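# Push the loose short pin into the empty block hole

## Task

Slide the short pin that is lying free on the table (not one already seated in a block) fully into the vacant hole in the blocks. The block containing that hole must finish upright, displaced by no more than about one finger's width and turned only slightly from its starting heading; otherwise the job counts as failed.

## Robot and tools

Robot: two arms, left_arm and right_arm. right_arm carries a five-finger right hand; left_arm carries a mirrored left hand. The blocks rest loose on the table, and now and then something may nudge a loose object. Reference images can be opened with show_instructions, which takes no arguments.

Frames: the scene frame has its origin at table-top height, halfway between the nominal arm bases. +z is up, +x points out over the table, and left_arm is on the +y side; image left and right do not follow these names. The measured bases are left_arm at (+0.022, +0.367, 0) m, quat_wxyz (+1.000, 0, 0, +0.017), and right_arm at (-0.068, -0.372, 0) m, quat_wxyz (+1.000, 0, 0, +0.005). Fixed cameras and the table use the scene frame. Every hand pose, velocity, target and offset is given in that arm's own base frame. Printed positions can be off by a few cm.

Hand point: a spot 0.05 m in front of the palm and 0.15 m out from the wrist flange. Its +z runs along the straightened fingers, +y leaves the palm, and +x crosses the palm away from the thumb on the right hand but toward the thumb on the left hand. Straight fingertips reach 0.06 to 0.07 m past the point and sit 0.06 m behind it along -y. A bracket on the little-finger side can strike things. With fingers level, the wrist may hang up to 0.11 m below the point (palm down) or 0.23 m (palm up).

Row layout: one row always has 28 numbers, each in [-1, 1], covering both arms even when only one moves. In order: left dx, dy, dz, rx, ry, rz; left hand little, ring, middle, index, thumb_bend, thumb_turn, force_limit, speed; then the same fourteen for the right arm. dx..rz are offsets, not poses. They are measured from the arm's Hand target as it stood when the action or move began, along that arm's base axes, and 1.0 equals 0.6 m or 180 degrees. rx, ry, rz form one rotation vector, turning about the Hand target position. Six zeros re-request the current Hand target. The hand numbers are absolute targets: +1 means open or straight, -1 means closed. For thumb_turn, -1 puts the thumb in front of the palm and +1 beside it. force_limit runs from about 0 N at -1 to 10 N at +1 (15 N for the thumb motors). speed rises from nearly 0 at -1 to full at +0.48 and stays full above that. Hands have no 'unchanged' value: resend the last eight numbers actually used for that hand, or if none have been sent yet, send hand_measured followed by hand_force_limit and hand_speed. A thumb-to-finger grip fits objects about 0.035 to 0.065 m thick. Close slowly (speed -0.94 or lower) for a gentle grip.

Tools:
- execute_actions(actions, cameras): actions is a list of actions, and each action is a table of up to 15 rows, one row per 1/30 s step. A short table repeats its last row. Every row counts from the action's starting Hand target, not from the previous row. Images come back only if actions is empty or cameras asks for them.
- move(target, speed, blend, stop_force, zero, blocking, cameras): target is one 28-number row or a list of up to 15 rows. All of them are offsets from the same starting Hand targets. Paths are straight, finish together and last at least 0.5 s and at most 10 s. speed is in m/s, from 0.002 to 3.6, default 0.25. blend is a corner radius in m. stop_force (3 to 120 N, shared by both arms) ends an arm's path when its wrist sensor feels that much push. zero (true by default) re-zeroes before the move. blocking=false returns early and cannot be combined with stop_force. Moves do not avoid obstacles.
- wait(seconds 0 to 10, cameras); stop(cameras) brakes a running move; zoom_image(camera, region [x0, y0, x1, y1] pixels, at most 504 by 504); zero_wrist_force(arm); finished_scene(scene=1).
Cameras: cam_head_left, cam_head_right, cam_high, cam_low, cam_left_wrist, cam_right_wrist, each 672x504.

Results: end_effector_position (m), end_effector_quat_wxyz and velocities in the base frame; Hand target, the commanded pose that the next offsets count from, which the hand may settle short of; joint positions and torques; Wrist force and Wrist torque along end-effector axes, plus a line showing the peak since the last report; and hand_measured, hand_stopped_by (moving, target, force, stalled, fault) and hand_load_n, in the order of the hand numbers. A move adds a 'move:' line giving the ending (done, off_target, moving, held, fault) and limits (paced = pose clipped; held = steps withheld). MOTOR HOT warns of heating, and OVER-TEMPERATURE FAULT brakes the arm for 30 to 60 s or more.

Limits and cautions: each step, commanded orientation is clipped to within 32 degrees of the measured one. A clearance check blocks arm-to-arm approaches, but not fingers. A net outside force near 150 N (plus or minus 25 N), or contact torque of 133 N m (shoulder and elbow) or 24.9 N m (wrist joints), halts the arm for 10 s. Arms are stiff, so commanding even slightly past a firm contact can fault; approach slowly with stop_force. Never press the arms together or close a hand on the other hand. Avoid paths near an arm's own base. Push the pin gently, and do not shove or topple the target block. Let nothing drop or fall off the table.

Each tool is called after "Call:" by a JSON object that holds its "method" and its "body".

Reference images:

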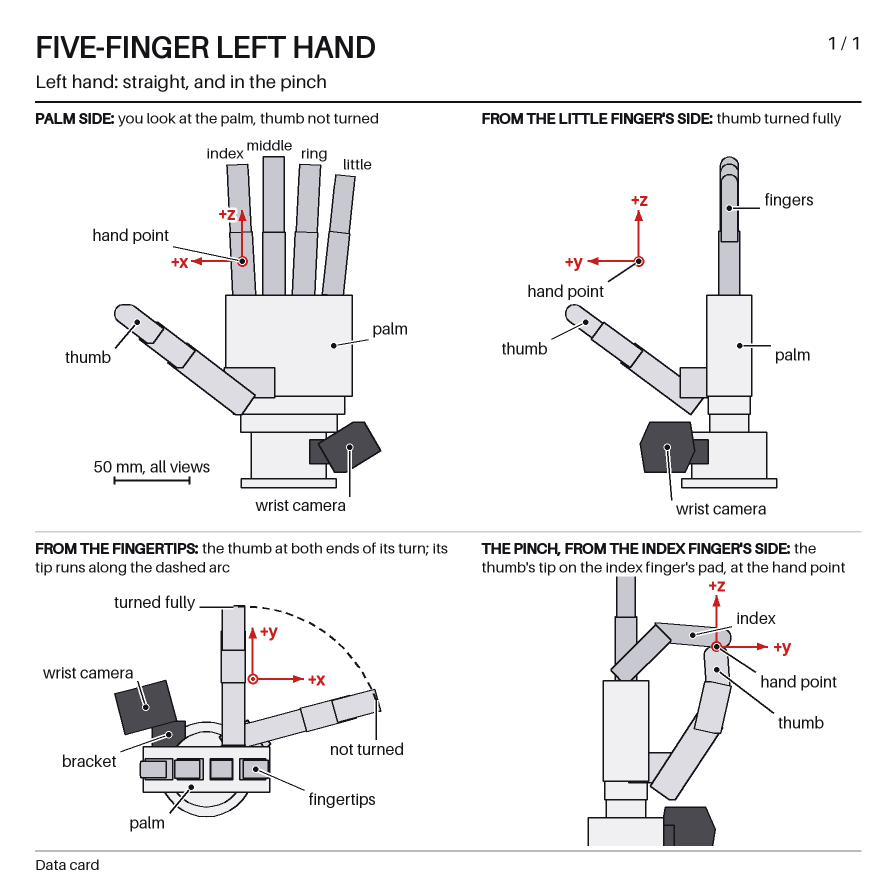

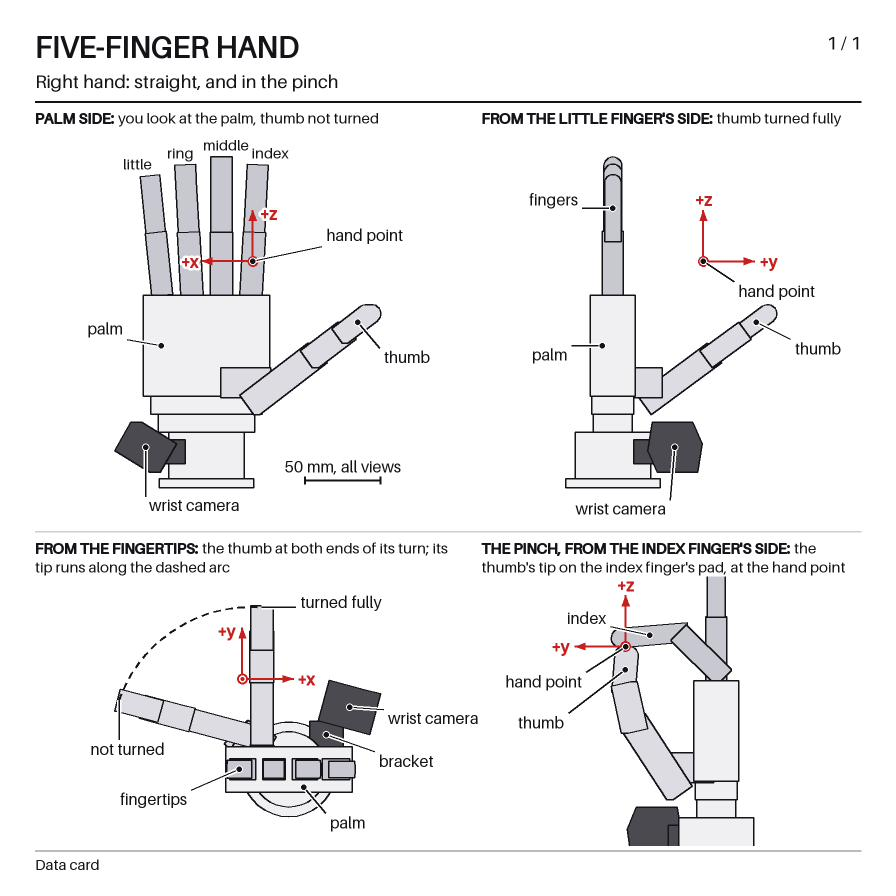

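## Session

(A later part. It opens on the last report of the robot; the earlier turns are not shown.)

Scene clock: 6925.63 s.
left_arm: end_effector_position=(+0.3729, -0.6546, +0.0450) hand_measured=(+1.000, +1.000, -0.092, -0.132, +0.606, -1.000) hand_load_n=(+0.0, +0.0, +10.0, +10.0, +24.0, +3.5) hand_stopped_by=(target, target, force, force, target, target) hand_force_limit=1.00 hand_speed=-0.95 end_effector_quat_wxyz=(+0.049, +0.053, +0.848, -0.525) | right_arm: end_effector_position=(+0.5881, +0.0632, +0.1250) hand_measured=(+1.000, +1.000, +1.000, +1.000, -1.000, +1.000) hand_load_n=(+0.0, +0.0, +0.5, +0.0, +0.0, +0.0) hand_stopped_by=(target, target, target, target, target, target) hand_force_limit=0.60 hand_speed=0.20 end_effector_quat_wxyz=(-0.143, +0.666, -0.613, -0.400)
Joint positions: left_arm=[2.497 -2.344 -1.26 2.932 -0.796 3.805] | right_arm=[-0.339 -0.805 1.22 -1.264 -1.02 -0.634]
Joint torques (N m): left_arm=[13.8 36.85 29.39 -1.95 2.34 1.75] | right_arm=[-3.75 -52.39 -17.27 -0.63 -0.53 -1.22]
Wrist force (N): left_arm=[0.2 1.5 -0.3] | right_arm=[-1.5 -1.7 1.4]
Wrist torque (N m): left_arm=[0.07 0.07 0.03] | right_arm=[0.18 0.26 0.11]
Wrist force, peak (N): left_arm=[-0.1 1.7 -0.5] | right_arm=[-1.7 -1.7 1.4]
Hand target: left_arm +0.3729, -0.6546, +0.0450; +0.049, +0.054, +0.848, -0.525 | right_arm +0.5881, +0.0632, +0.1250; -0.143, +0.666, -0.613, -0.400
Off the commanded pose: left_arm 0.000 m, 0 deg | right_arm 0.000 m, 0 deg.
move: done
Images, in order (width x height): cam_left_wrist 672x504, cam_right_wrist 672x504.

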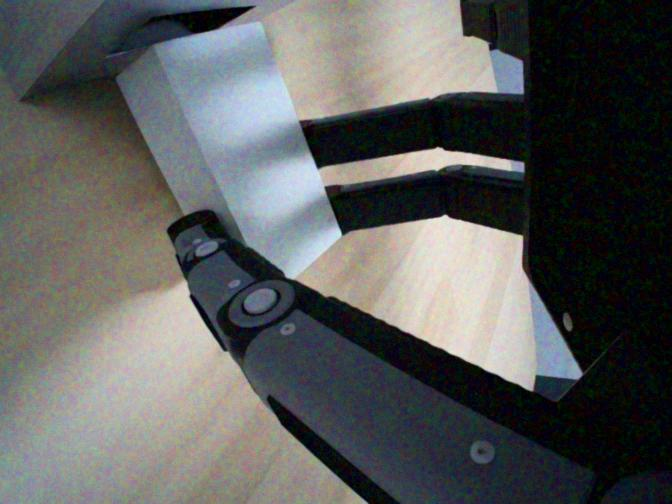

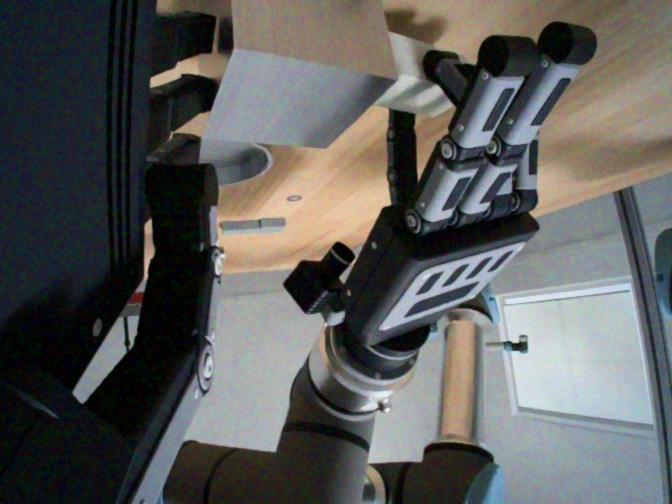

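Call:
{"method": "wait", "body": {"seconds": 0, "cameras": ["cam_high","cam_head_left","cam_head_right","cam_left_wrist"]}}

Call:
{"method": "zoom_image", "body": {"camera": "cam_high", "region": [240, 285, 310, 345]}}

Call:
{"method": "zoom_image", "body": {"camera": "cam_head_right", "region": [370, 300, 490, 430]}}

Call:
{"method": "zoom_image", "body": {"camera": "cam_head_left", "region": [370, 300, 490, 430]}}

Scene clock: 6967.23 s.
left_arm: end_effector_position=(+0.3729, -0.6546, +0.0450) hand_measured=(+1.000, +1.000, -0.092, -0.132, +0.606, -1.000) hand_load_n=(+0.0, +0.0, +10.0, +10.0, +24.0, +3.5) hand_stopped_by=(target, target, force, force, target, target) hand_force_limit=1.00 hand_speed=-0.95 end_effector_quat_wxyz=(+0.049, +0.054, +0.848, -0.525) | right_arm: end_effector_position=(+0.5881, +0.0632, +0.1250) hand_measured=(+1.000, +1.000, +1.000, +1.000, -1.000, +1.000) hand_load_n=(+0.0, +0.0, +0.5, +0.0, -0.5, +0.0) hand_stopped_by=(target, target, target, target, target, target) hand_force_limit=0.60 hand_speed=0.20 end_effector_quat_wxyz=(-0.143, +0.666, -0.613, -0.400)
Joint positions: left_arm=[2.497 -2.344 -1.26 2.931 -0.796 3.805] | right_arm=[-0.339 -0.805 1.22 -1.264 -1.02 -0.634]
Joint torques (N m): left_arm=[13.11 38.1 29.19 -2.19 2.13 1.93] | right_arm=[-4.15 -52.65 -17.09 -0.64 -0.47 -1.32]
Wrist force (N): left_arm=[0.1 1.6 -0.2] | right_arm=[-1.5 -1.6 1.3]
Wrist torque (N m): left_arm=[0.07 0.08 0.03] | right_arm=[0.20 0.27 0.11]
Wrist force, peak (N): left_arm=[-0.1 1.8 -0.5] | right_arm=[-1.7 -1.6 1.7]
Hand target: left_arm +0.3729, -0.6546, +0.0450; +0.049, +0.054, +0.848, -0.525 | right_arm +0.5881, +0.0632, +0.1250; -0.143, +0.666, -0.613, -0.400
Off the commanded pose: left_arm 0.000 m, 0 deg | right_arm 0.000 m, 0 deg.
Images, in order (width x height): cam_head_left 672x504, cam_head_right 672x504, cam_high 672x504, cam_left_wrist 672x504.

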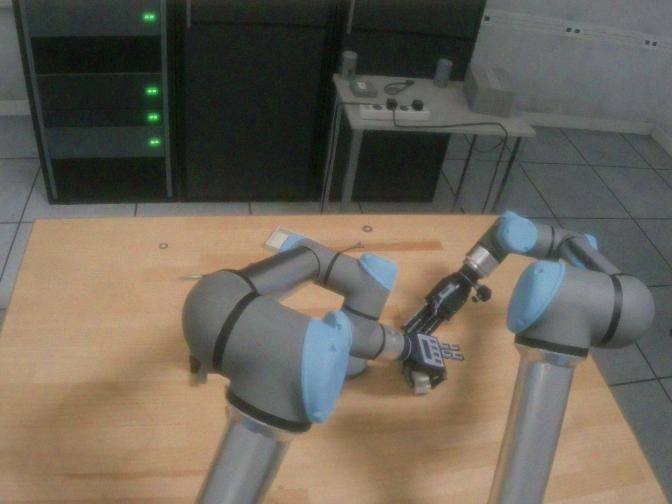

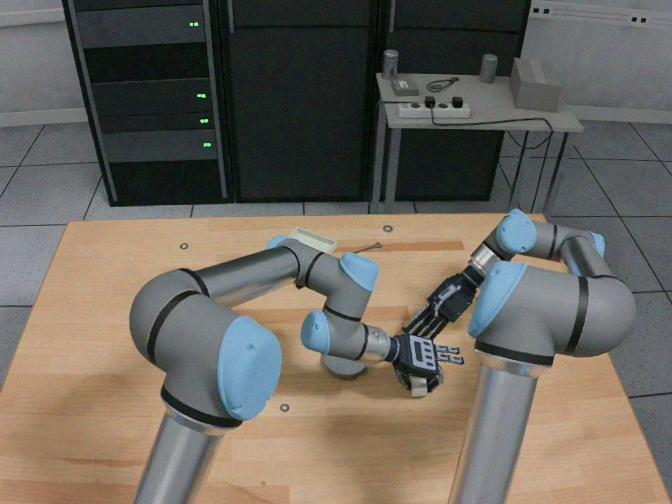

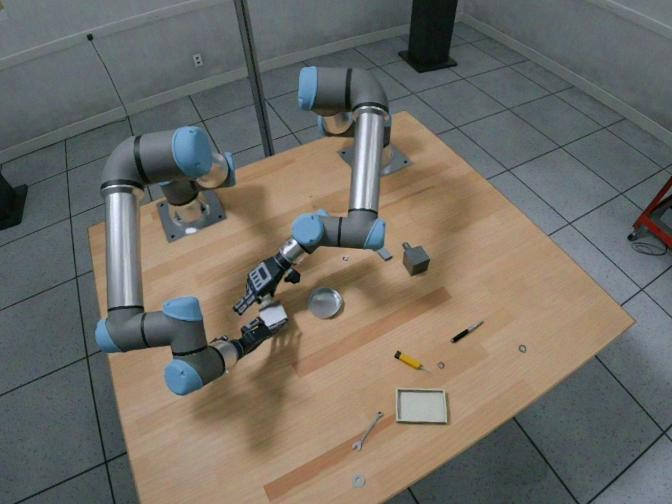

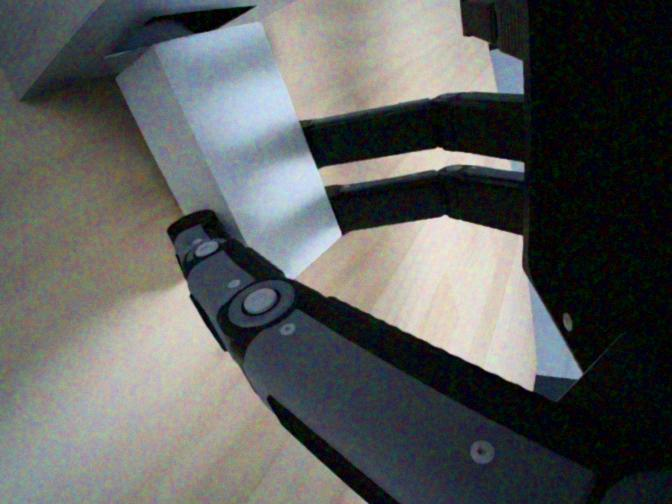

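Scaled by 7.200.

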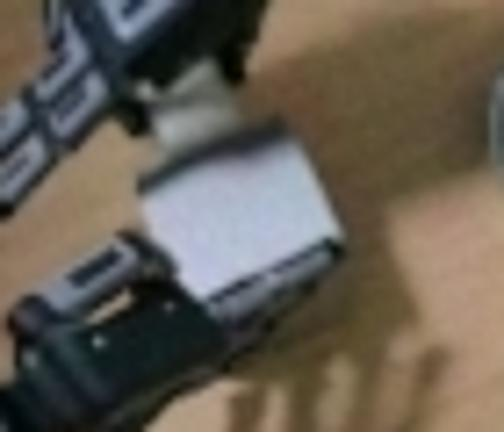

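Scaled by 3.877.

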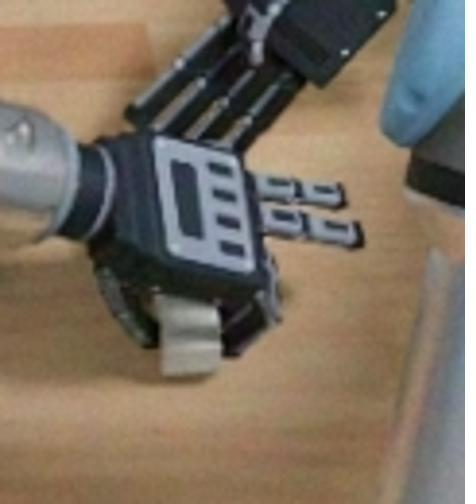

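Scaled by 3.877.

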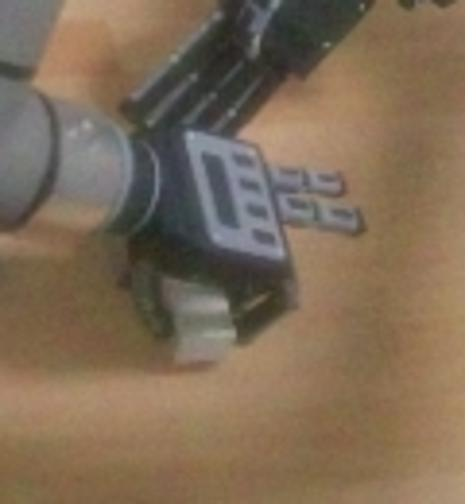

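Call:
{"method": "move", "body": {"target": [0.012,-0.0012,0,0,0,0,1,1,-0.55,-0.46,0.6,-1,1.0,-0.95,0,0,0,0,0,0,1,1,1,1,-1,1,0.6,0.2], "speed": 0.01, "stop_force": 3, "cameras": ["cam_left_wrist","cam_right_wrist"]}}

Call:
{"method": "zoom_image", "body": {"camera": "cam_left_wrist", "region": [80, 0, 280, 150]}}

Scene clock: 6997.60 s.
left_arm: end_effector_position=(+0.3773, -0.6550, +0.0450) hand_measured=(+1.000, +1.000, -0.092, -0.132, +0.606, -1.000) hand_load_n=(+0.0, +0.0, +10.5, +10.0, +24.0, +3.0) hand_stopped_by=(target, target, force, force, target, target) hand_force_limit=1.00 hand_speed=-0.95 end_effector_quat_wxyz=(+0.049, +0.054, +0.848, -0.525) | right_arm: end_effector_position=(+0.5881, +0.0632, +0.1250) hand_measured=(+1.000, +1.000, +1.000, +1.000, -1.000, +1.000) hand_load_n=(+0.0, +0.0, +0.5, +0.0, +0.0, +0.0) hand_stopped_by=(target, target, target, target, target, target) hand_force_limit=0.60 hand_speed=0.20 end_effector_quat_wxyz=(-0.143, +0.666, -0.613, -0.400)
Joint positions: left_arm=[2.501 -2.352 -1.246 2.923 -0.793 3.809] | right_arm=[-0.339 -0.805 1.22 -1.264 -1.02 -0.634]
Joint torques (N m): left_arm=[-16.88 65.84 7.93 0.79 0.97 -2.49] | right_arm=[-3.5 -53.26 -18 -0.68 -0.54 -1.41]
Wrist force (N): left_arm=[0.4 1.9 -0.2] | right_arm=[-1.6 -2.4 1.3]
Wrist torque (N m): left_arm=[0.12 0.09 0.01] | right_arm=[0.23 0.26 0.08]
Wrist force, peak (N): left_arm=[5.2 -1.3 -0.8] | right_arm=[-1.9 -3.4 1.3]
Hand target: left_arm +0.3773, -0.6550, +0.0450; +0.049, +0.054, +0.848, -0.525 (not the last commanded pose) | right_arm +0.5881, +0.0632, +0.1250; -0.143, +0.666, -0.613, -0.400
Off the commanded pose: left_arm 0.003 m, 0 deg | right_arm 0.000 m, 0 deg.
move: contact (left_arm)
Images, in order (width x height): cam_left_wrist 672x504, cam_right_wrist 672x504.

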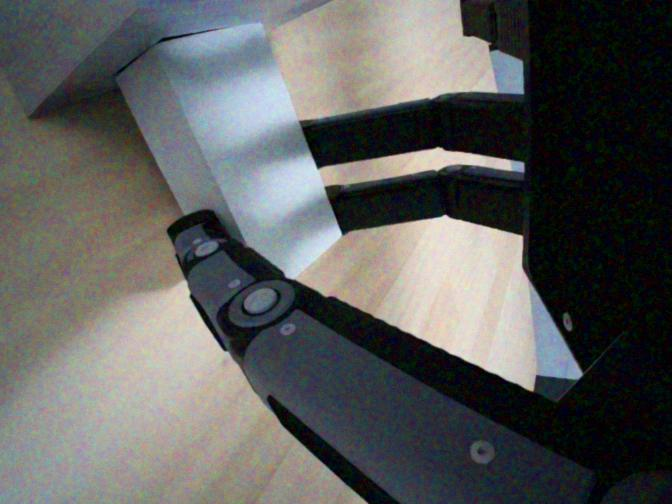

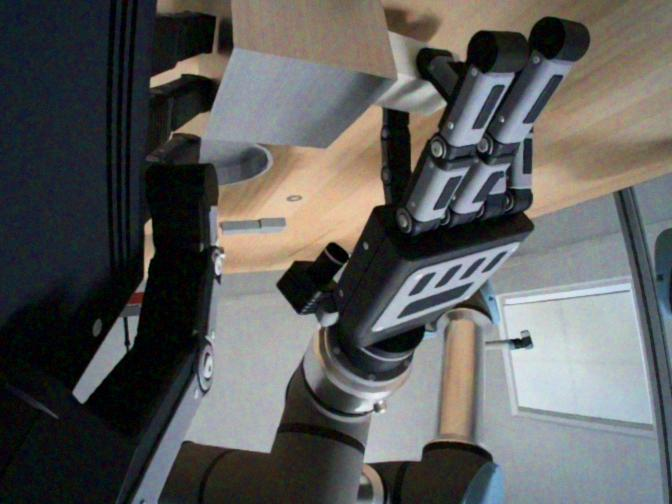

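Scaled by 2.520 from the camera's 672x504 image, which has a finer 960x720 frame.

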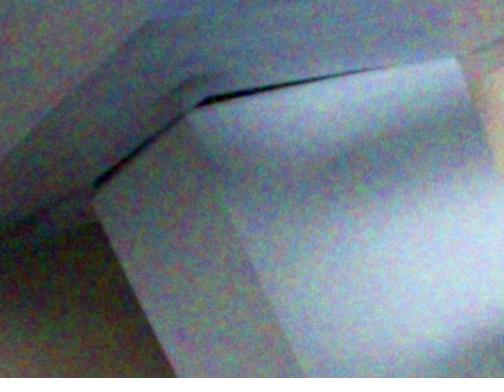

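Call:
{"method": "move", "body": {"target": [-0.010,0.001,0,0,0,0,1,1,-0.55,-0.46,0.6,-1,1.0,-0.95,0,0,0,0,0,0,1,1,1,1,-1,1,0.6,0.2], "speed": 0.02, "cameras": ["cam_left_wrist","cam_right_wrist"]}}

Call:
{"method": "zoom_image", "body": {"camera": "cam_left_wrist", "region": [200, 0, 320, 90]}}

Call:
{"method": "zoom_image", "body": {"camera": "cam_left_wrist", "region": [80, 0, 280, 150]}}

Call:
{"method": "zoom_image", "body": {"camera": "cam_left_wrist", "region": [0, 0, 320, 240]}}

Scene clock: 7050.27 s.
left_arm: end_effector_position=(+0.3715, -0.6544, +0.0450) hand_measured=(+1.000, +1.000, -0.092, -0.132, +0.606, -1.000) hand_load_n=(+0.0, +0.0, +10.5, +10.0, +24.5, +3.5) hand_stopped_by=(target, target, force, force, target, target) hand_force_limit=1.00 hand_speed=-0.95 end_effector_quat_wxyz=(+0.049, +0.054, +0.848, -0.525) | right_arm: end_effector_position=(+0.5881, +0.0632, +0.1250) hand_measured=(+1.000, +1.000, +1.000, +1.000, -1.000, +1.000) hand_load_n=(+0.0, +0.0, +0.5, +0.0, +0.0, +0.0) hand_stopped_by=(target, target, target, target, target, target) hand_force_limit=0.60 hand_speed=0.20 end_effector_quat_wxyz=(-0.143, +0.666, -0.613, -0.400)
Joint positions: left_arm=[2.496 -2.341 -1.264 2.934 -0.797 3.804] | right_arm=[-0.339 -0.805 1.22 -1.264 -1.02 -0.634]
Joint torques (N m): left_arm=[-16.26 66.86 7.13 0.91 -0.47 -2.36] | right_arm=[-4.4 -52.83 -18.52 -0.55 -0.61 -1.29]
Wrist force (N): left_arm=[0.0 1.7 -0.3] | right_arm=[-1.7 -2.4 1.1]
Wrist torque (N m): left_arm=[0.10 0.10 0.09] | right_arm=[0.24 0.28 0.08]
Wrist force, peak (N): left_arm=[-0.1 1.8 -0.4] | right_arm=[-1.8 -2.6 1.3]
Hand target: left_arm +0.3713, -0.6544, +0.0450; +0.049, +0.054, +0.848, -0.525 | right_arm +0.5881, +0.0632, +0.1250; -0.143, +0.666, -0.613, -0.400
Off the commanded pose: left_arm 0.000 m, 0 deg | right_arm 0.000 m, 0 deg.
move: done
Images, in order (width x height): cam_left_wrist 672x504, cam_right_wrist 672x504.

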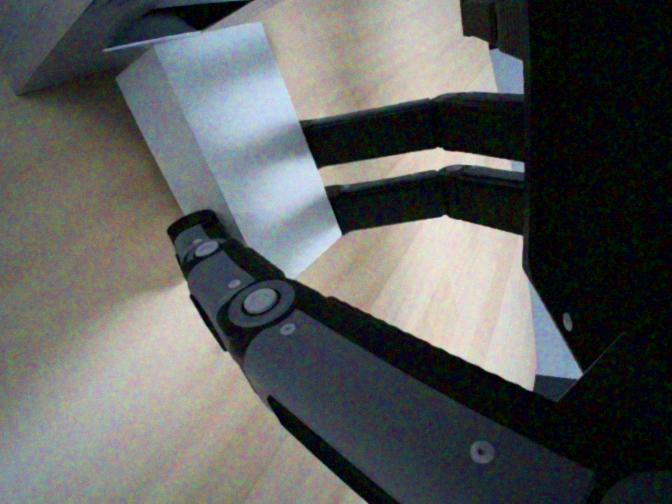

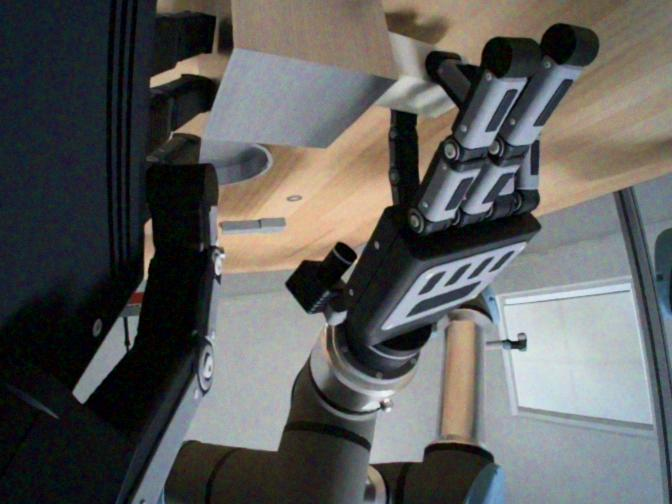

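Scaled by 4.200 from the camera's 672x504 image, which has a finer 960x720 frame.

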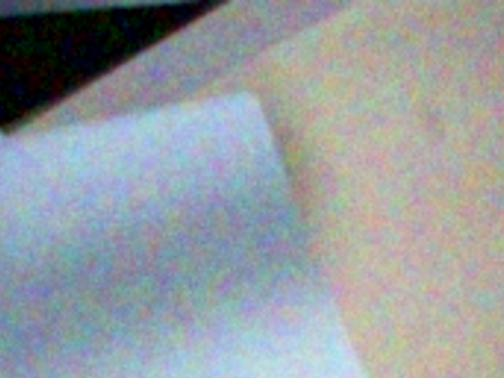

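Scaled by 2.520 from the camera's 672x504 image, which has a finer 960x720 frame.

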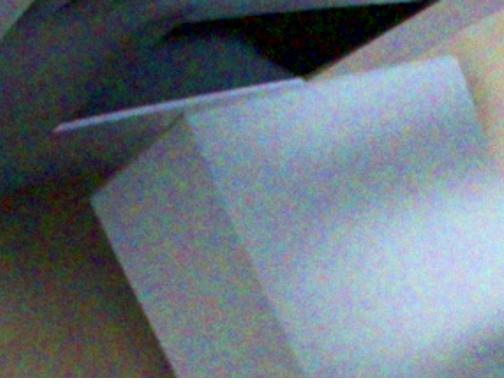

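Scaled by 1.575 from the camera's 672x504 image, which has a finer 960x720 frame.

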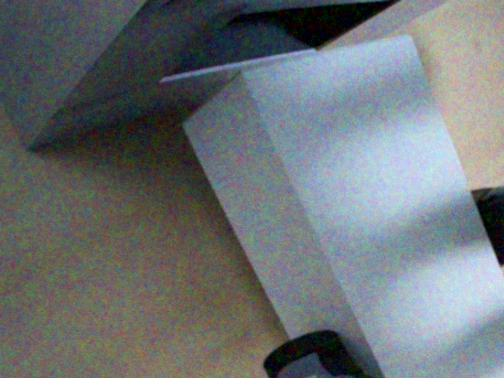

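Call:
{"method": "zoom_image", "body": {"camera": "cam_right_wrist", "region": [360, 0, 480, 130]}}

Call:
{"method": "zoom_image", "body": {"camera": "cam_right_wrist", "region": [190, 0, 410, 165]}}

Scaled by 3.877 from the camera's 672x504 image, which has a finer 960x720 frame.

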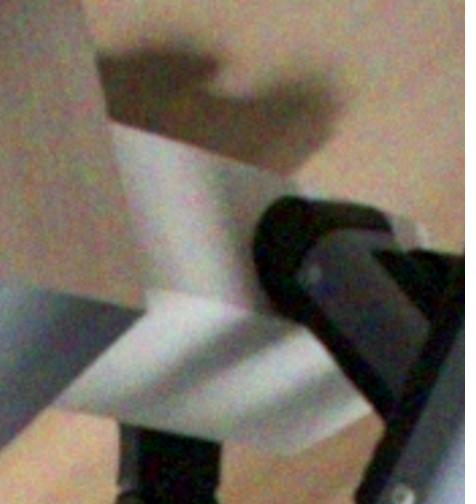

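Scaled by 2.291 from the camera's 672x504 image, which has a finer 960x720 frame.

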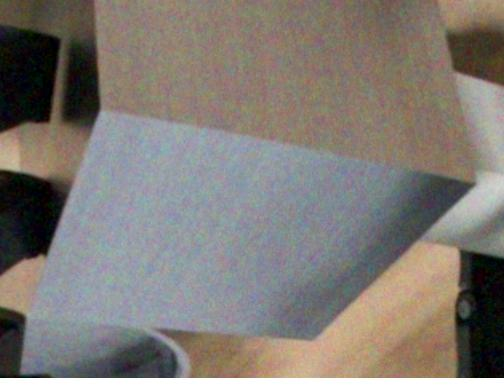

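Call:
{"method": "zoom_image", "body": {"camera": "cam_right_wrist", "region": [200, 190, 320, 260]}}

Call:
{"method": "wait", "body": {"seconds": 0, "cameras": ["cam_high","cam_low"]}}

Call:
{"method": "zoom_image", "body": {"camera": "cam_high", "region": [340, 220, 440, 290]}}

Call:
{"method": "zoom_image", "body": {"camera": "cam_low", "region": [90, 225, 330, 305]}}

Scaled by 4.200 from the camera's 672x504 image, which has a finer 960x720 frame.

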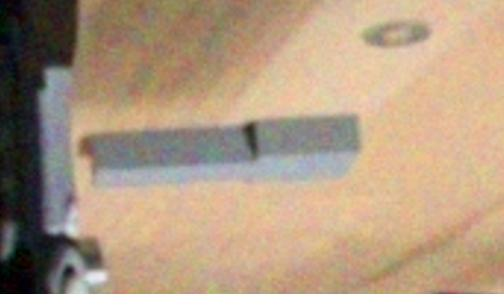

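Scene clock: 7144.73 s.
left_arm: end_effector_position=(+0.3713, -0.6544, +0.0450) hand_measured=(+1.000, +1.000, -0.092, -0.132, +0.606, -1.000) hand_load_n=(+0.0, +0.0, +10.0, +10.0, +24.0, +3.0) hand_stopped_by=(target, target, force, force, target, target) hand_force_limit=1.00 hand_speed=-0.95 end_effector_quat_wxyz=(+0.049, +0.054, +0.848, -0.525) | right_arm: end_effector_position=(+0.5881, +0.0632, +0.1250) hand_measured=(+1.000, +1.000, +1.000, +1.000, -1.000, +1.000) hand_load_n=(+0.0, +0.0, +0.5, +0.0, +0.0, +0.0) hand_stopped_by=(target, target, target, target, target, target) hand_force_limit=0.60 hand_speed=0.20 end_effector_quat_wxyz=(-0.143, +0.666, -0.613, -0.400)
Joint positions: left_arm=[2.496 -2.341 -1.265 2.934 -0.797 3.804] | right_arm=[-0.339 -0.805 1.22 -1.264 -1.02 -0.634]
Joint torques (N m): left_arm=[-15.34 66.98 7.64 1.37 -0.7 -2.29] | right_arm=[-4.06 -52.47 -17.62 -0.56 -0.66 -1.21]
Wrist force (N): left_arm=[0.1 1.7 -0.3] | right_arm=[-1.7 -2.4 1.2]
Wrist torque (N m): left_arm=[0.10 0.08 0.10] | right_arm=[0.23 0.27 0.08]
Wrist force, peak (N): left_arm=[-0.1 1.8 -0.4] | right_arm=[-1.7 -2.6 1.4]
Hand target: left_arm +0.3713, -0.6544, +0.0450; +0.049, +0.054, +0.848, -0.525 | right_arm +0.5881, +0.0632, +0.1250; -0.143, +0.666, -0.613, -0.400
Off the commanded pose: left_arm 0.000 m, 0 deg | right_arm 0.000 m, 0 deg.
Images, in order (width x height): cam_high 672x504, cam_low 672x504.

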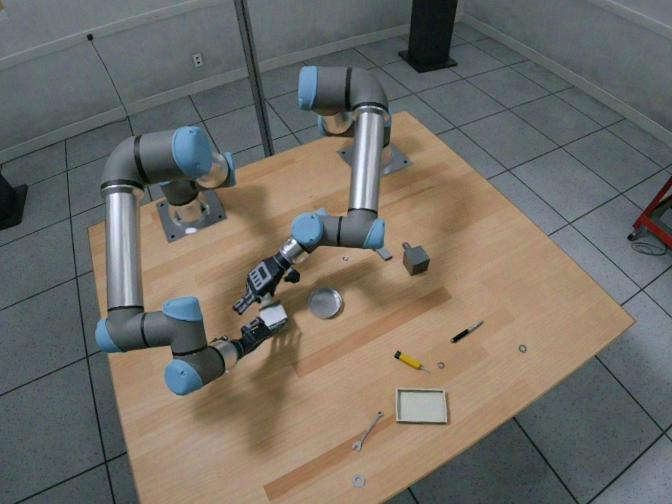

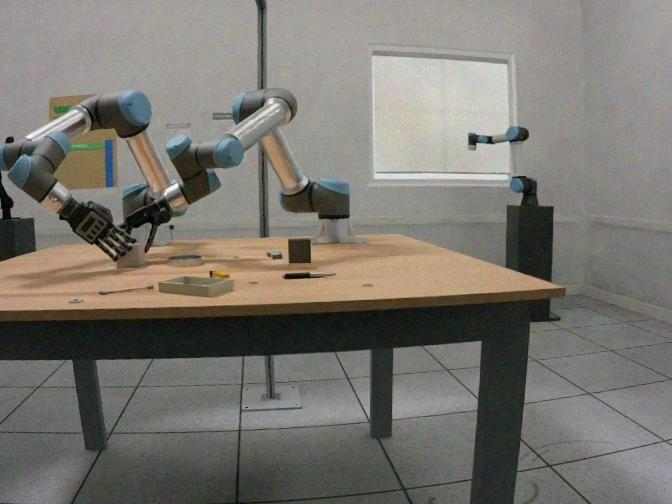

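Scaled by 5.040.

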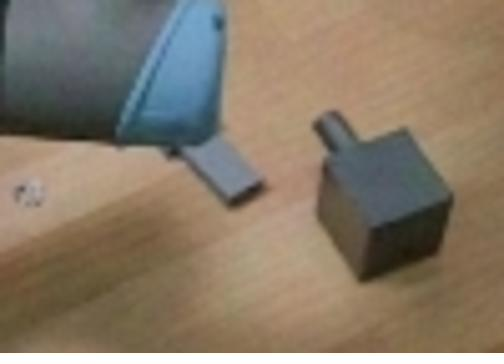

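Scaled by 2.100.

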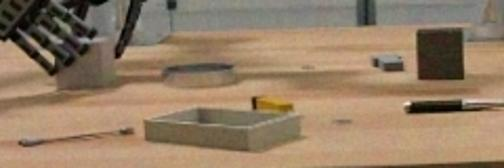

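Call:
{"method": "move", "body": {"target": [0.0,-0.0013,0,0.025,0,0,1,1,-0.55,-0.46,0.6,-1,1.0,-0.95,0,0,0,0,0,0,1,1,1,1,-1,1,0.6,0.2], "speed": 0.03, "cameras": ["cam_left_wrist","cam_right_wrist"]}}

Call:
{"method": "zoom_image", "body": {"camera": "cam_left_wrist", "region": [80, 0, 280, 150]}}

Call:
{"method": "zoom_image", "body": {"camera": "cam_right_wrist", "region": [360, 0, 480, 130]}}

Scene clock: 7172.57 s.
left_arm: end_effector_position=(+0.3713, -0.6552, +0.0450) hand_measured=(+1.000, +1.000, -0.092, -0.132, +0.606, -1.000) hand_load_n=(+0.0, +0.0, +10.0, +10.0, +24.0, +3.0) hand_stopped_by=(target, target, force, force, target, target) hand_force_limit=1.00 hand_speed=-0.95 end_effector_quat_wxyz=(+0.047, +0.055, +0.868, -0.491) | right_arm: end_effector_position=(+0.5881, +0.0632, +0.1250) hand_measured=(+1.000, +1.000, +1.000, +1.000, -1.000, +1.000) hand_load_n=(+0.0, +0.0, +0.5, +0.0, +0.0, +0.0) hand_stopped_by=(target, target, target, target, target, target) hand_force_limit=0.60 hand_speed=0.20 end_effector_quat_wxyz=(-0.143, +0.666, -0.613, -0.400)
Joint positions: left_arm=[2.476 -2.371 -1.183 2.803 -0.852 3.851] | right_arm=[-0.339 -0.805 1.22 -1.264 -1.02 -0.634]
Joint torques (N m): left_arm=[-14.39 39.25 29.26 -2.49 -0.59 2.05] | right_arm=[-2.91 -52.61 -18.96 -0.71 -0.52 -1.32]
Wrist force (N): left_arm=[-0.1 1.5 -0.2] | right_arm=[-1.6 -2.4 1.2]
Wrist torque (N m): left_arm=[0.07 0.09 0.02] | right_arm=[0.23 0.27 0.08]
Wrist force, peak (N): left_arm=[0.1 1.9 -0.2] | right_arm=[-1.8 -2.5 1.4]
Hand target: left_arm +0.3713, -0.6552, +0.0450; +0.047, +0.055, +0.868, -0.491 | right_arm +0.5881, +0.0632, +0.1250; -0.143, +0.666, -0.613, -0.400
Off the commanded pose: left_arm 0.000 m, 0 deg | right_arm 0.000 m, 0 deg.
move: done
Images, in order (width x height): cam_left_wrist 672x504, cam_right_wrist 672x504.

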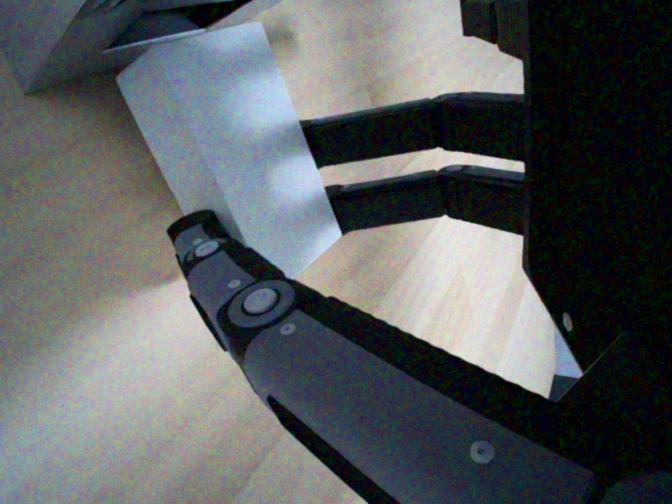

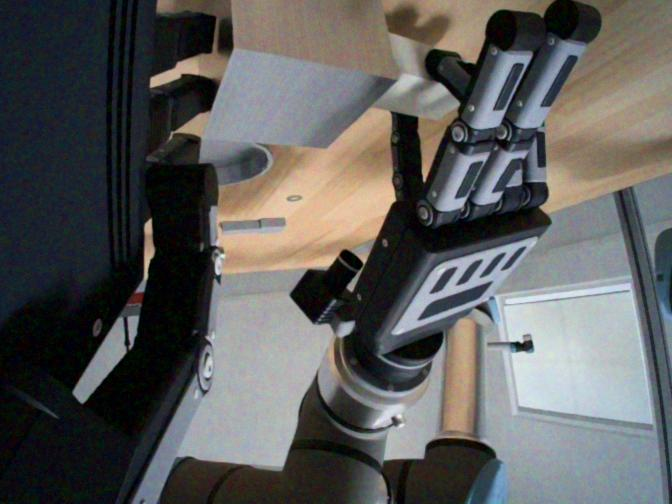

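Scaled by 2.520 from the camera's 672x504 image, which has a finer 960x720 frame.

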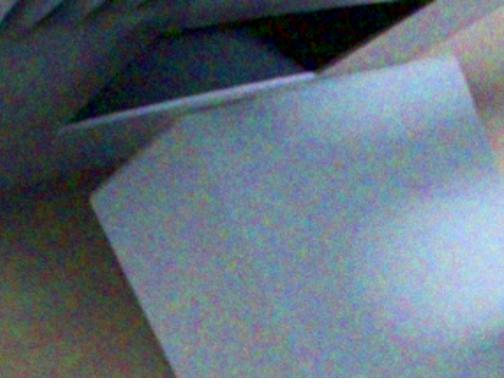

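Scaled by 3.877 from the camera's 672x504 image, which has a finer 960x720 frame.

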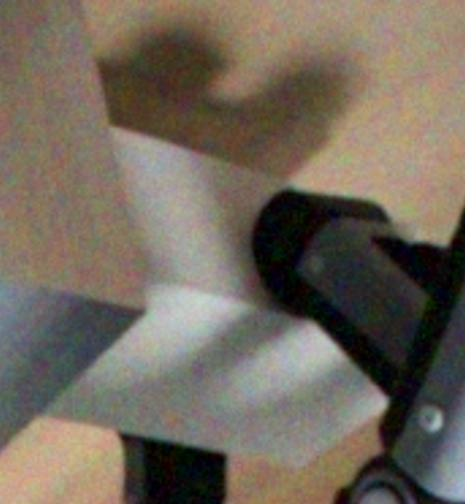

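Call:
{"method": "move", "body": {"target": [[-0.075,0.0088,0,-0.025,0,0,1,1,-0.55,-0.46,0.6,-1,1.0,-0.95,0,0,0,0,0,0,1,1,1,1,-1,1,0.6,0.2],[-0.075,0.0088,-0.025,-0.025,0,0,1,1,-0.55,-0.46,0.6,-1,1.0,-0.95,0,0,0,0,0,0,1,1,1,1,-1,1,0.6,0.2]], "speed": 0.05, "cameras": ["cam_left_wrist","cam_right_wrist"]}}

Call:
{"method": "move", "body": {"target": [0.0,0.0,-0.007,0,0,0,1,1,-0.55,-0.46,0.6,-1,1.0,-0.95,0,0,0,0,0,0,1,1,1,1,-1,1,0.6,0.2], "speed": 0.01, "stop_force": 3}}

Scene clock: 7201.53 s.
left_arm: end_effector_position=(+0.3263, -0.6499, +0.0302) hand_measured=(+1.000, +1.000, -0.092, -0.132, +0.606, -1.000) hand_load_n=(+0.0, +0.0, +10.5, +10.0, +24.0, +3.5) hand_stopped_by=(target, target, force, force, target, target) hand_force_limit=1.00 hand_speed=-0.95 end_effector_quat_wxyz=(+0.049, +0.054, +0.848, -0.525) | right_arm: end_effector_position=(+0.5881, +0.0632, +0.1250) hand_measured=(+1.000, +1.000, +1.000, +1.000, -1.000, +1.000) hand_load_n=(+0.0, +0.0, +0.5, +0.0, +0.0, +0.0) hand_stopped_by=(target, target, target, target, target, target) hand_force_limit=0.60 hand_speed=0.20 end_effector_quat_wxyz=(-0.143, +0.666, -0.613, -0.400)
Joint positions: left_arm=[2.453 -2.284 -1.408 3.046 -0.831 3.768] | right_arm=[-0.339 -0.805 1.22 -1.264 -1.02 -0.634]
Joint torques (N m): left_arm=[-16.27 35.79 5.96 0.83 1.49 -2.09] | right_arm=[-3.24 -53.46 -18.38 -0.56 -0.49 -1.34]
Wrist force (N): left_arm=[-0.2 1.8 -0.2] | right_arm=[-1.5 -2.5 1.1]
Wrist torque (N m): left_arm=[0.11 0.11 0.09] | right_arm=[0.22 0.25 0.09]
Wrist force, peak (N): left_arm=[-0.4 2.1 0.2] | right_arm=[-1.8 -2.5 1.2]
Hand target: left_arm +0.3263, -0.6499, +0.0300; +0.049, +0.054, +0.848, -0.525 | right_arm +0.5881, +0.0632, +0.1250; -0.143, +0.666, -0.613, -0.400
Off the commanded pose: left_arm 0.000 m, 0 deg | right_arm 0.000 m, 0 deg.
move: done
Images, in order (width x height): cam_left_wrist 672x504, cam_right_wrist 672x504.

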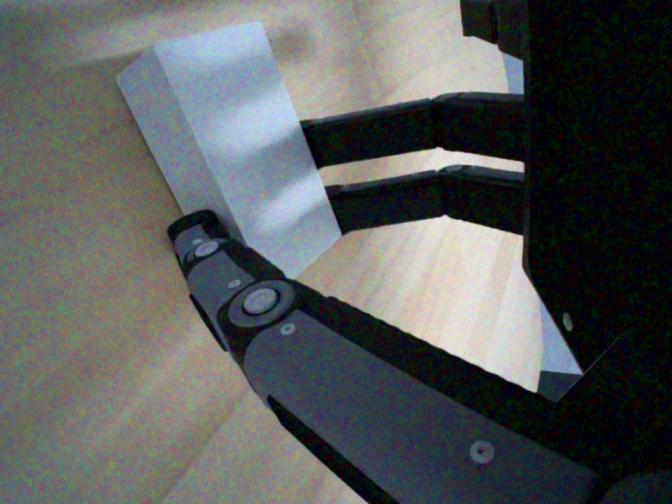

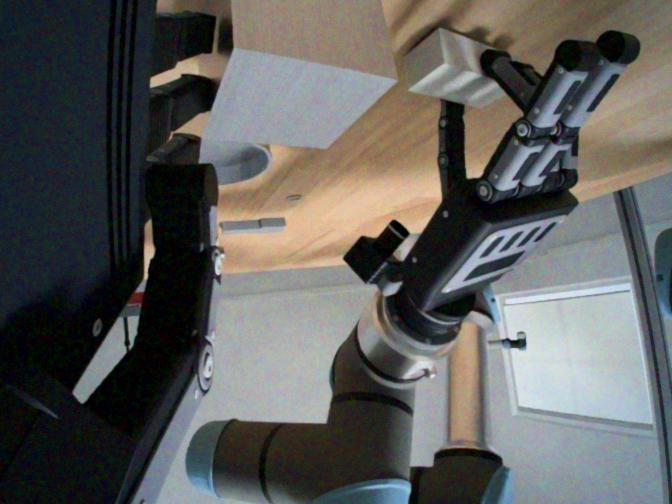

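Scene clock: 7203.23 s.
left_arm: end_effector_position=(+0.3263, -0.6499, +0.0274) hand_measured=(+1.000, +1.000, -0.092, -0.132, +0.606, -1.000) hand_load_n=(+0.0, +0.0, +10.0, +11.0, +23.5, +3.0) hand_stopped_by=(target, target, force, force, target, target) hand_force_limit=1.00 hand_speed=-0.95 end_effector_quat_wxyz=(+0.049, +0.054, +0.848, -0.525) | right_arm: end_effector_position=(+0.5881, +0.0632, +0.1250) hand_measured=(+1.000, +1.000, +1.000, +1.000, -1.000, +1.000) hand_load_n=(+0.0, +0.0, +0.0, +0.0, +0.0, +0.0) hand_stopped_by=(target, target, target, target, target, target) hand_force_limit=0.60 hand_speed=0.20 end_effector_quat_wxyz=(-0.143, +0.666, -0.613, -0.400)
Joint positions: left_arm=[2.453 -2.288 -1.41 3.051 -0.831 3.768] | right_arm=[-0.339 -0.805 1.22 -1.264 -1.02 -0.634]
Joint torques (N m): left_arm=[-11.09 61.69 27.33 -2.3 0.25 -2.14] | right_arm=[-3.15 -53.66 -17.83 -0.55 -0.75 -1.33]
Wrist force (N): left_arm=[-0.7 -0.4 -1.5] | right_arm=[-1.8 -2.3 1.2]
Wrist torque (N m): left_arm=[0.00 0.05 0.22] | right_arm=[0.25 0.29 0.08]
Wrist force, peak (N): left_arm=[-0.3 -5.1 -2.4] | right_arm=[-1.7 -2.5 1.4]
Hand target: left_arm +0.3263, -0.6499, +0.0274; +0.049, +0.054, +0.848, -0.525 (not the last commanded pose) | right_arm +0.5881, +0.0632, +0.1250; -0.143, +0.666, -0.613, -0.400
Off the commanded pose: left_arm 0.002 m, 0 deg | right_arm 0.000 m, 0 deg.
move: contact (left_arm)

Call:
{"method": "move", "body": {"target": [0.0,0.0,-0.0028,0,0,0,1,1,-0.55,-0.46,0.6,-1,1.0,-0.95,0,0,0,0,0,0,1,1,1,1,-1,1,0.6,0.2], "speed": 0.01, "stop_force": 20, "cameras": ["cam_left_wrist","cam_right_wrist"]}}

Call:
{"method": "zoom_image", "body": {"camera": "cam_right_wrist", "region": [370, 10, 540, 130]}}

Call:
{"method": "zoom_image", "body": {"camera": "cam_left_wrist", "region": [80, 0, 280, 150]}}

Scene clock: 7212.53 s.
left_arm: end_effector_position=(+0.3263, -0.6499, +0.0262) hand_measured=(+1.000, +1.000, -0.092, -0.132, +0.606, -1.000) hand_load_n=(+0.0, +0.0, +13.0, +15.5, +19.0, +2.0) hand_stopped_by=(target, target, force, force, target, target) hand_force_limit=1.00 hand_speed=-0.95 end_effector_quat_wxyz=(+0.049, +0.054, +0.848, -0.525) | right_arm: end_effector_position=(+0.5881, +0.0632, +0.1250) hand_measured=(+1.000, +1.000, +1.000, +1.000, -1.000, +1.000) hand_load_n=(+0.0, +0.0, +0.5, +0.0, +0.0, +0.0) hand_stopped_by=(target, target, target, target, target, target) hand_force_limit=0.60 hand_speed=0.20 end_effector_quat_wxyz=(-0.143, +0.666, -0.613, -0.400)
Joint positions: left_arm=[2.453 -2.289 -1.411 3.054 -0.831 3.768] | right_arm=[-0.339 -0.805 1.22 -1.264 -1.02 -0.634]
Joint torques (N m): left_arm=[-0.97 43.77 14.41 -3.04 -0.27 -1.77] | right_arm=[-3.48 -52.83 -18.19 -0.61 -0.56 -1.32]
Wrist force (N): left_arm=[-0.6 -20.8 -9.8] | right_arm=[-1.6 -2.2 1.3]
Wrist torque (N m): left_arm=[-0.80 -0.13 0.53] | right_arm=[0.25 0.26 0.09]
Wrist force, peak (N): left_arm=[-0.5 -20.9 -10.2] | right_arm=[-1.9 -2.5 1.5]
Hand target: left_arm +0.3264, -0.6500, +0.0263; +0.049, +0.054, +0.848, -0.525 (not the last commanded pose) | right_arm +0.5881, +0.0632, +0.1250; -0.143, +0.666, -0.613, -0.400
Off the commanded pose: left_arm 0.001 m, 0 deg | right_arm 0.000 m, 0 deg.
move: contact (left_arm)
Images, in order (width x height): cam_left_wrist 672x504, cam_right_wrist 672x504.

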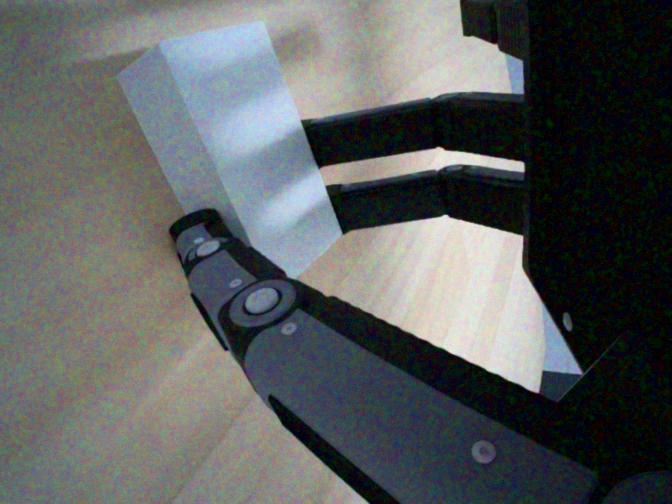

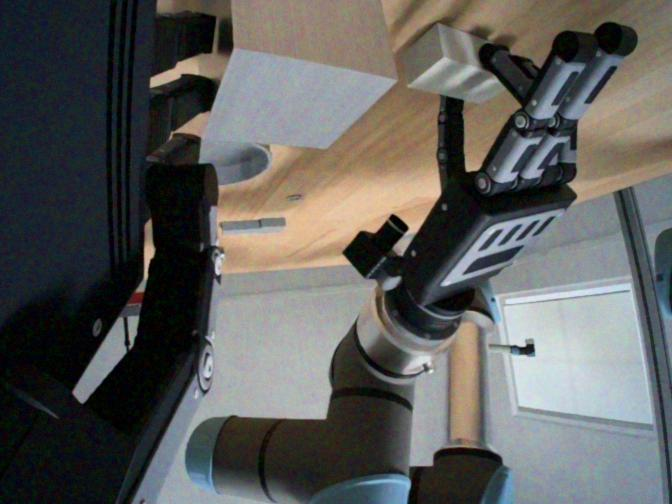

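Scaled by 2.965 from the camera's 672x504 image, which has a finer 960x720 frame.

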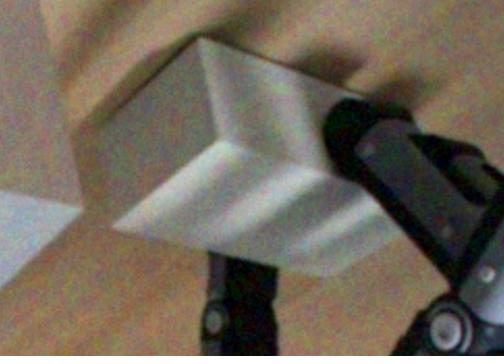

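Scaled by 2.520 from the camera's 672x504 image, which has a finer 960x720 frame.

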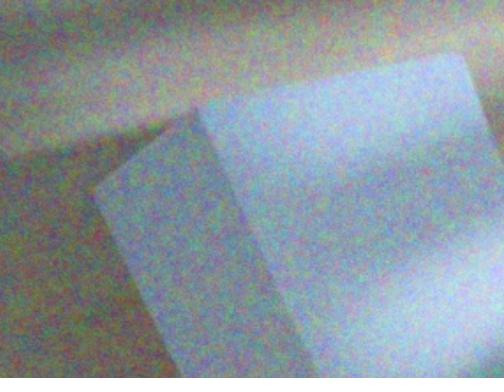

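Call:
{"method": "move", "body": {"target": [[0.0,0.0,0.0313,0,0,0,1,1,-0.55,-0.46,0.6,-1,1.0,-0.95,0,0,0,0,0,0,1,1,1,1,-1,1,0.6,0.2],[0.075,-0.0075,0.0313,0,0,0,1,1,-0.55,-0.46,0.6,-1,1.0,-0.95,0,0,0,0,0,0,1,1,1,1,-1,1,0.6,0.2]], "speed": 0.05, "cameras": ["cam_left_wrist","cam_right_wrist"]}}

Call:
{"method": "zoom_image", "body": {"camera": "cam_left_wrist", "region": [80, 0, 280, 150]}}

Call:
{"method": "zoom_image", "body": {"camera": "cam_right_wrist", "region": [370, 10, 540, 130]}}

Scene clock: 7230.87 s.
left_arm: end_effector_position=(+0.3713, -0.6545, +0.0451) hand_measured=(+1.000, +1.000, -0.092, -0.132, +0.606, -1.000) hand_load_n=(+0.0, -0.5, +10.0, +10.0, +24.0, +3.0) hand_stopped_by=(target, target, force, force, target, target) hand_force_limit=1.00 hand_speed=-0.95 end_effector_quat_wxyz=(+0.049, +0.054, +0.848, -0.525) | right_arm: end_effector_position=(+0.5881, +0.0632, +0.1250) hand_measured=(+1.000, +1.000, +1.000, +1.000, -1.000, +1.000) hand_load_n=(+0.0, +0.0, +0.5, +0.0, +0.0, +0.0) hand_stopped_by=(target, target, target, target, target, target) hand_force_limit=0.60 hand_speed=0.20 end_effector_quat_wxyz=(-0.143, +0.666, -0.613, -0.400)
Joint positions: left_arm=[2.496 -2.341 -1.265 2.935 -0.797 3.804] | right_arm=[-0.339 -0.805 1.22 -1.264 -1.02 -0.634]
Joint torques (N m): left_arm=[13.21 35.67 28.37 -2.4 2.2 2.07] | right_arm=[-3.31 -53.8 -18.75 -0.55 -0.66 -1.25]
Wrist force (N): left_arm=[0.0 1.4 -0.4] | right_arm=[-1.7 -2.4 1.2]
Wrist torque (N m): left_arm=[0.06 0.10 0.02] | right_arm=[0.23 0.27 0.07]
Wrist force, peak (N): left_arm=[-1.0 -20.9 -9.8] | right_arm=[-1.8 -2.5 1.4]
Hand target: left_arm +0.3714, -0.6545, +0.0451; +0.049, +0.054, +0.848, -0.525 | right_arm +0.5881, +0.0632, +0.1250; -0.143, +0.666, -0.613, -0.400
Off the commanded pose: left_arm 0.000 m, 0 deg | right_arm 0.000 m, 0 deg.
move: done
Images, in order (width x height): cam_left_wrist 672x504, cam_right_wrist 672x504.

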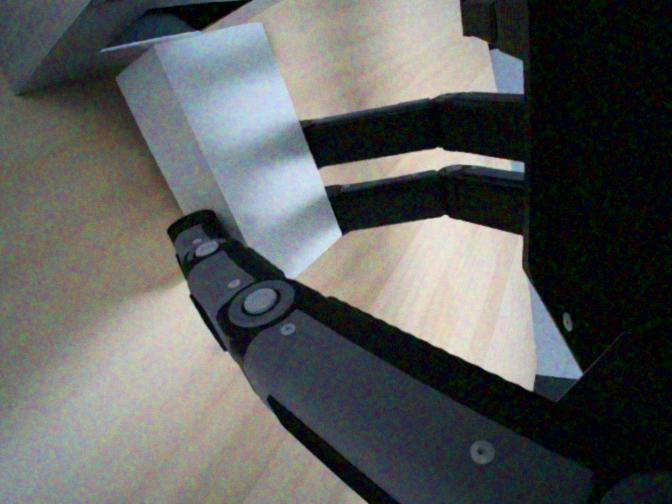

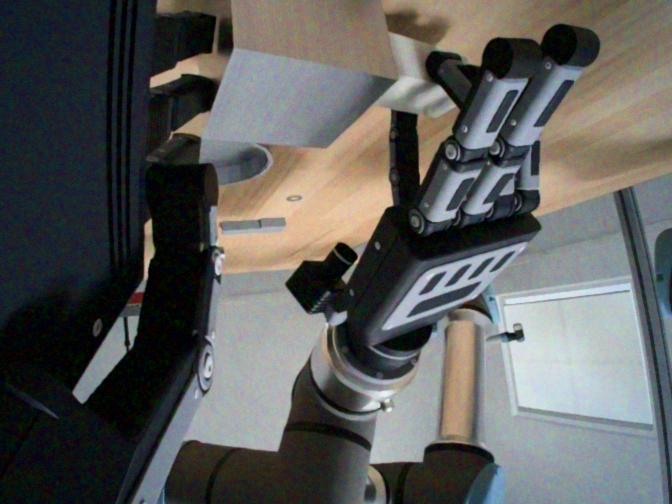

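Scaled by 2.520 from the camera's 672x504 image, which has a finer 960x720 frame.

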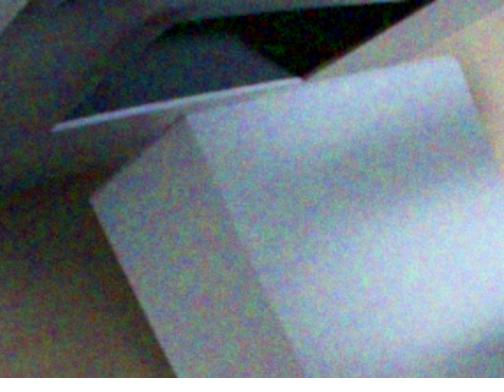

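Scaled by 2.965 from the camera's 672x504 image, which has a finer 960x720 frame.

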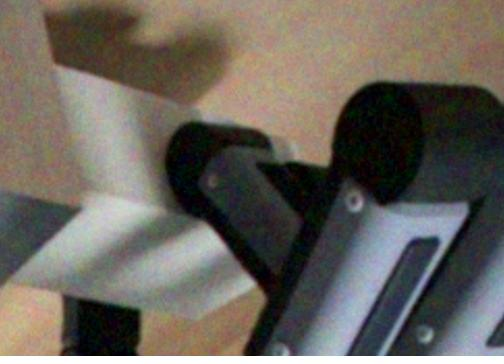

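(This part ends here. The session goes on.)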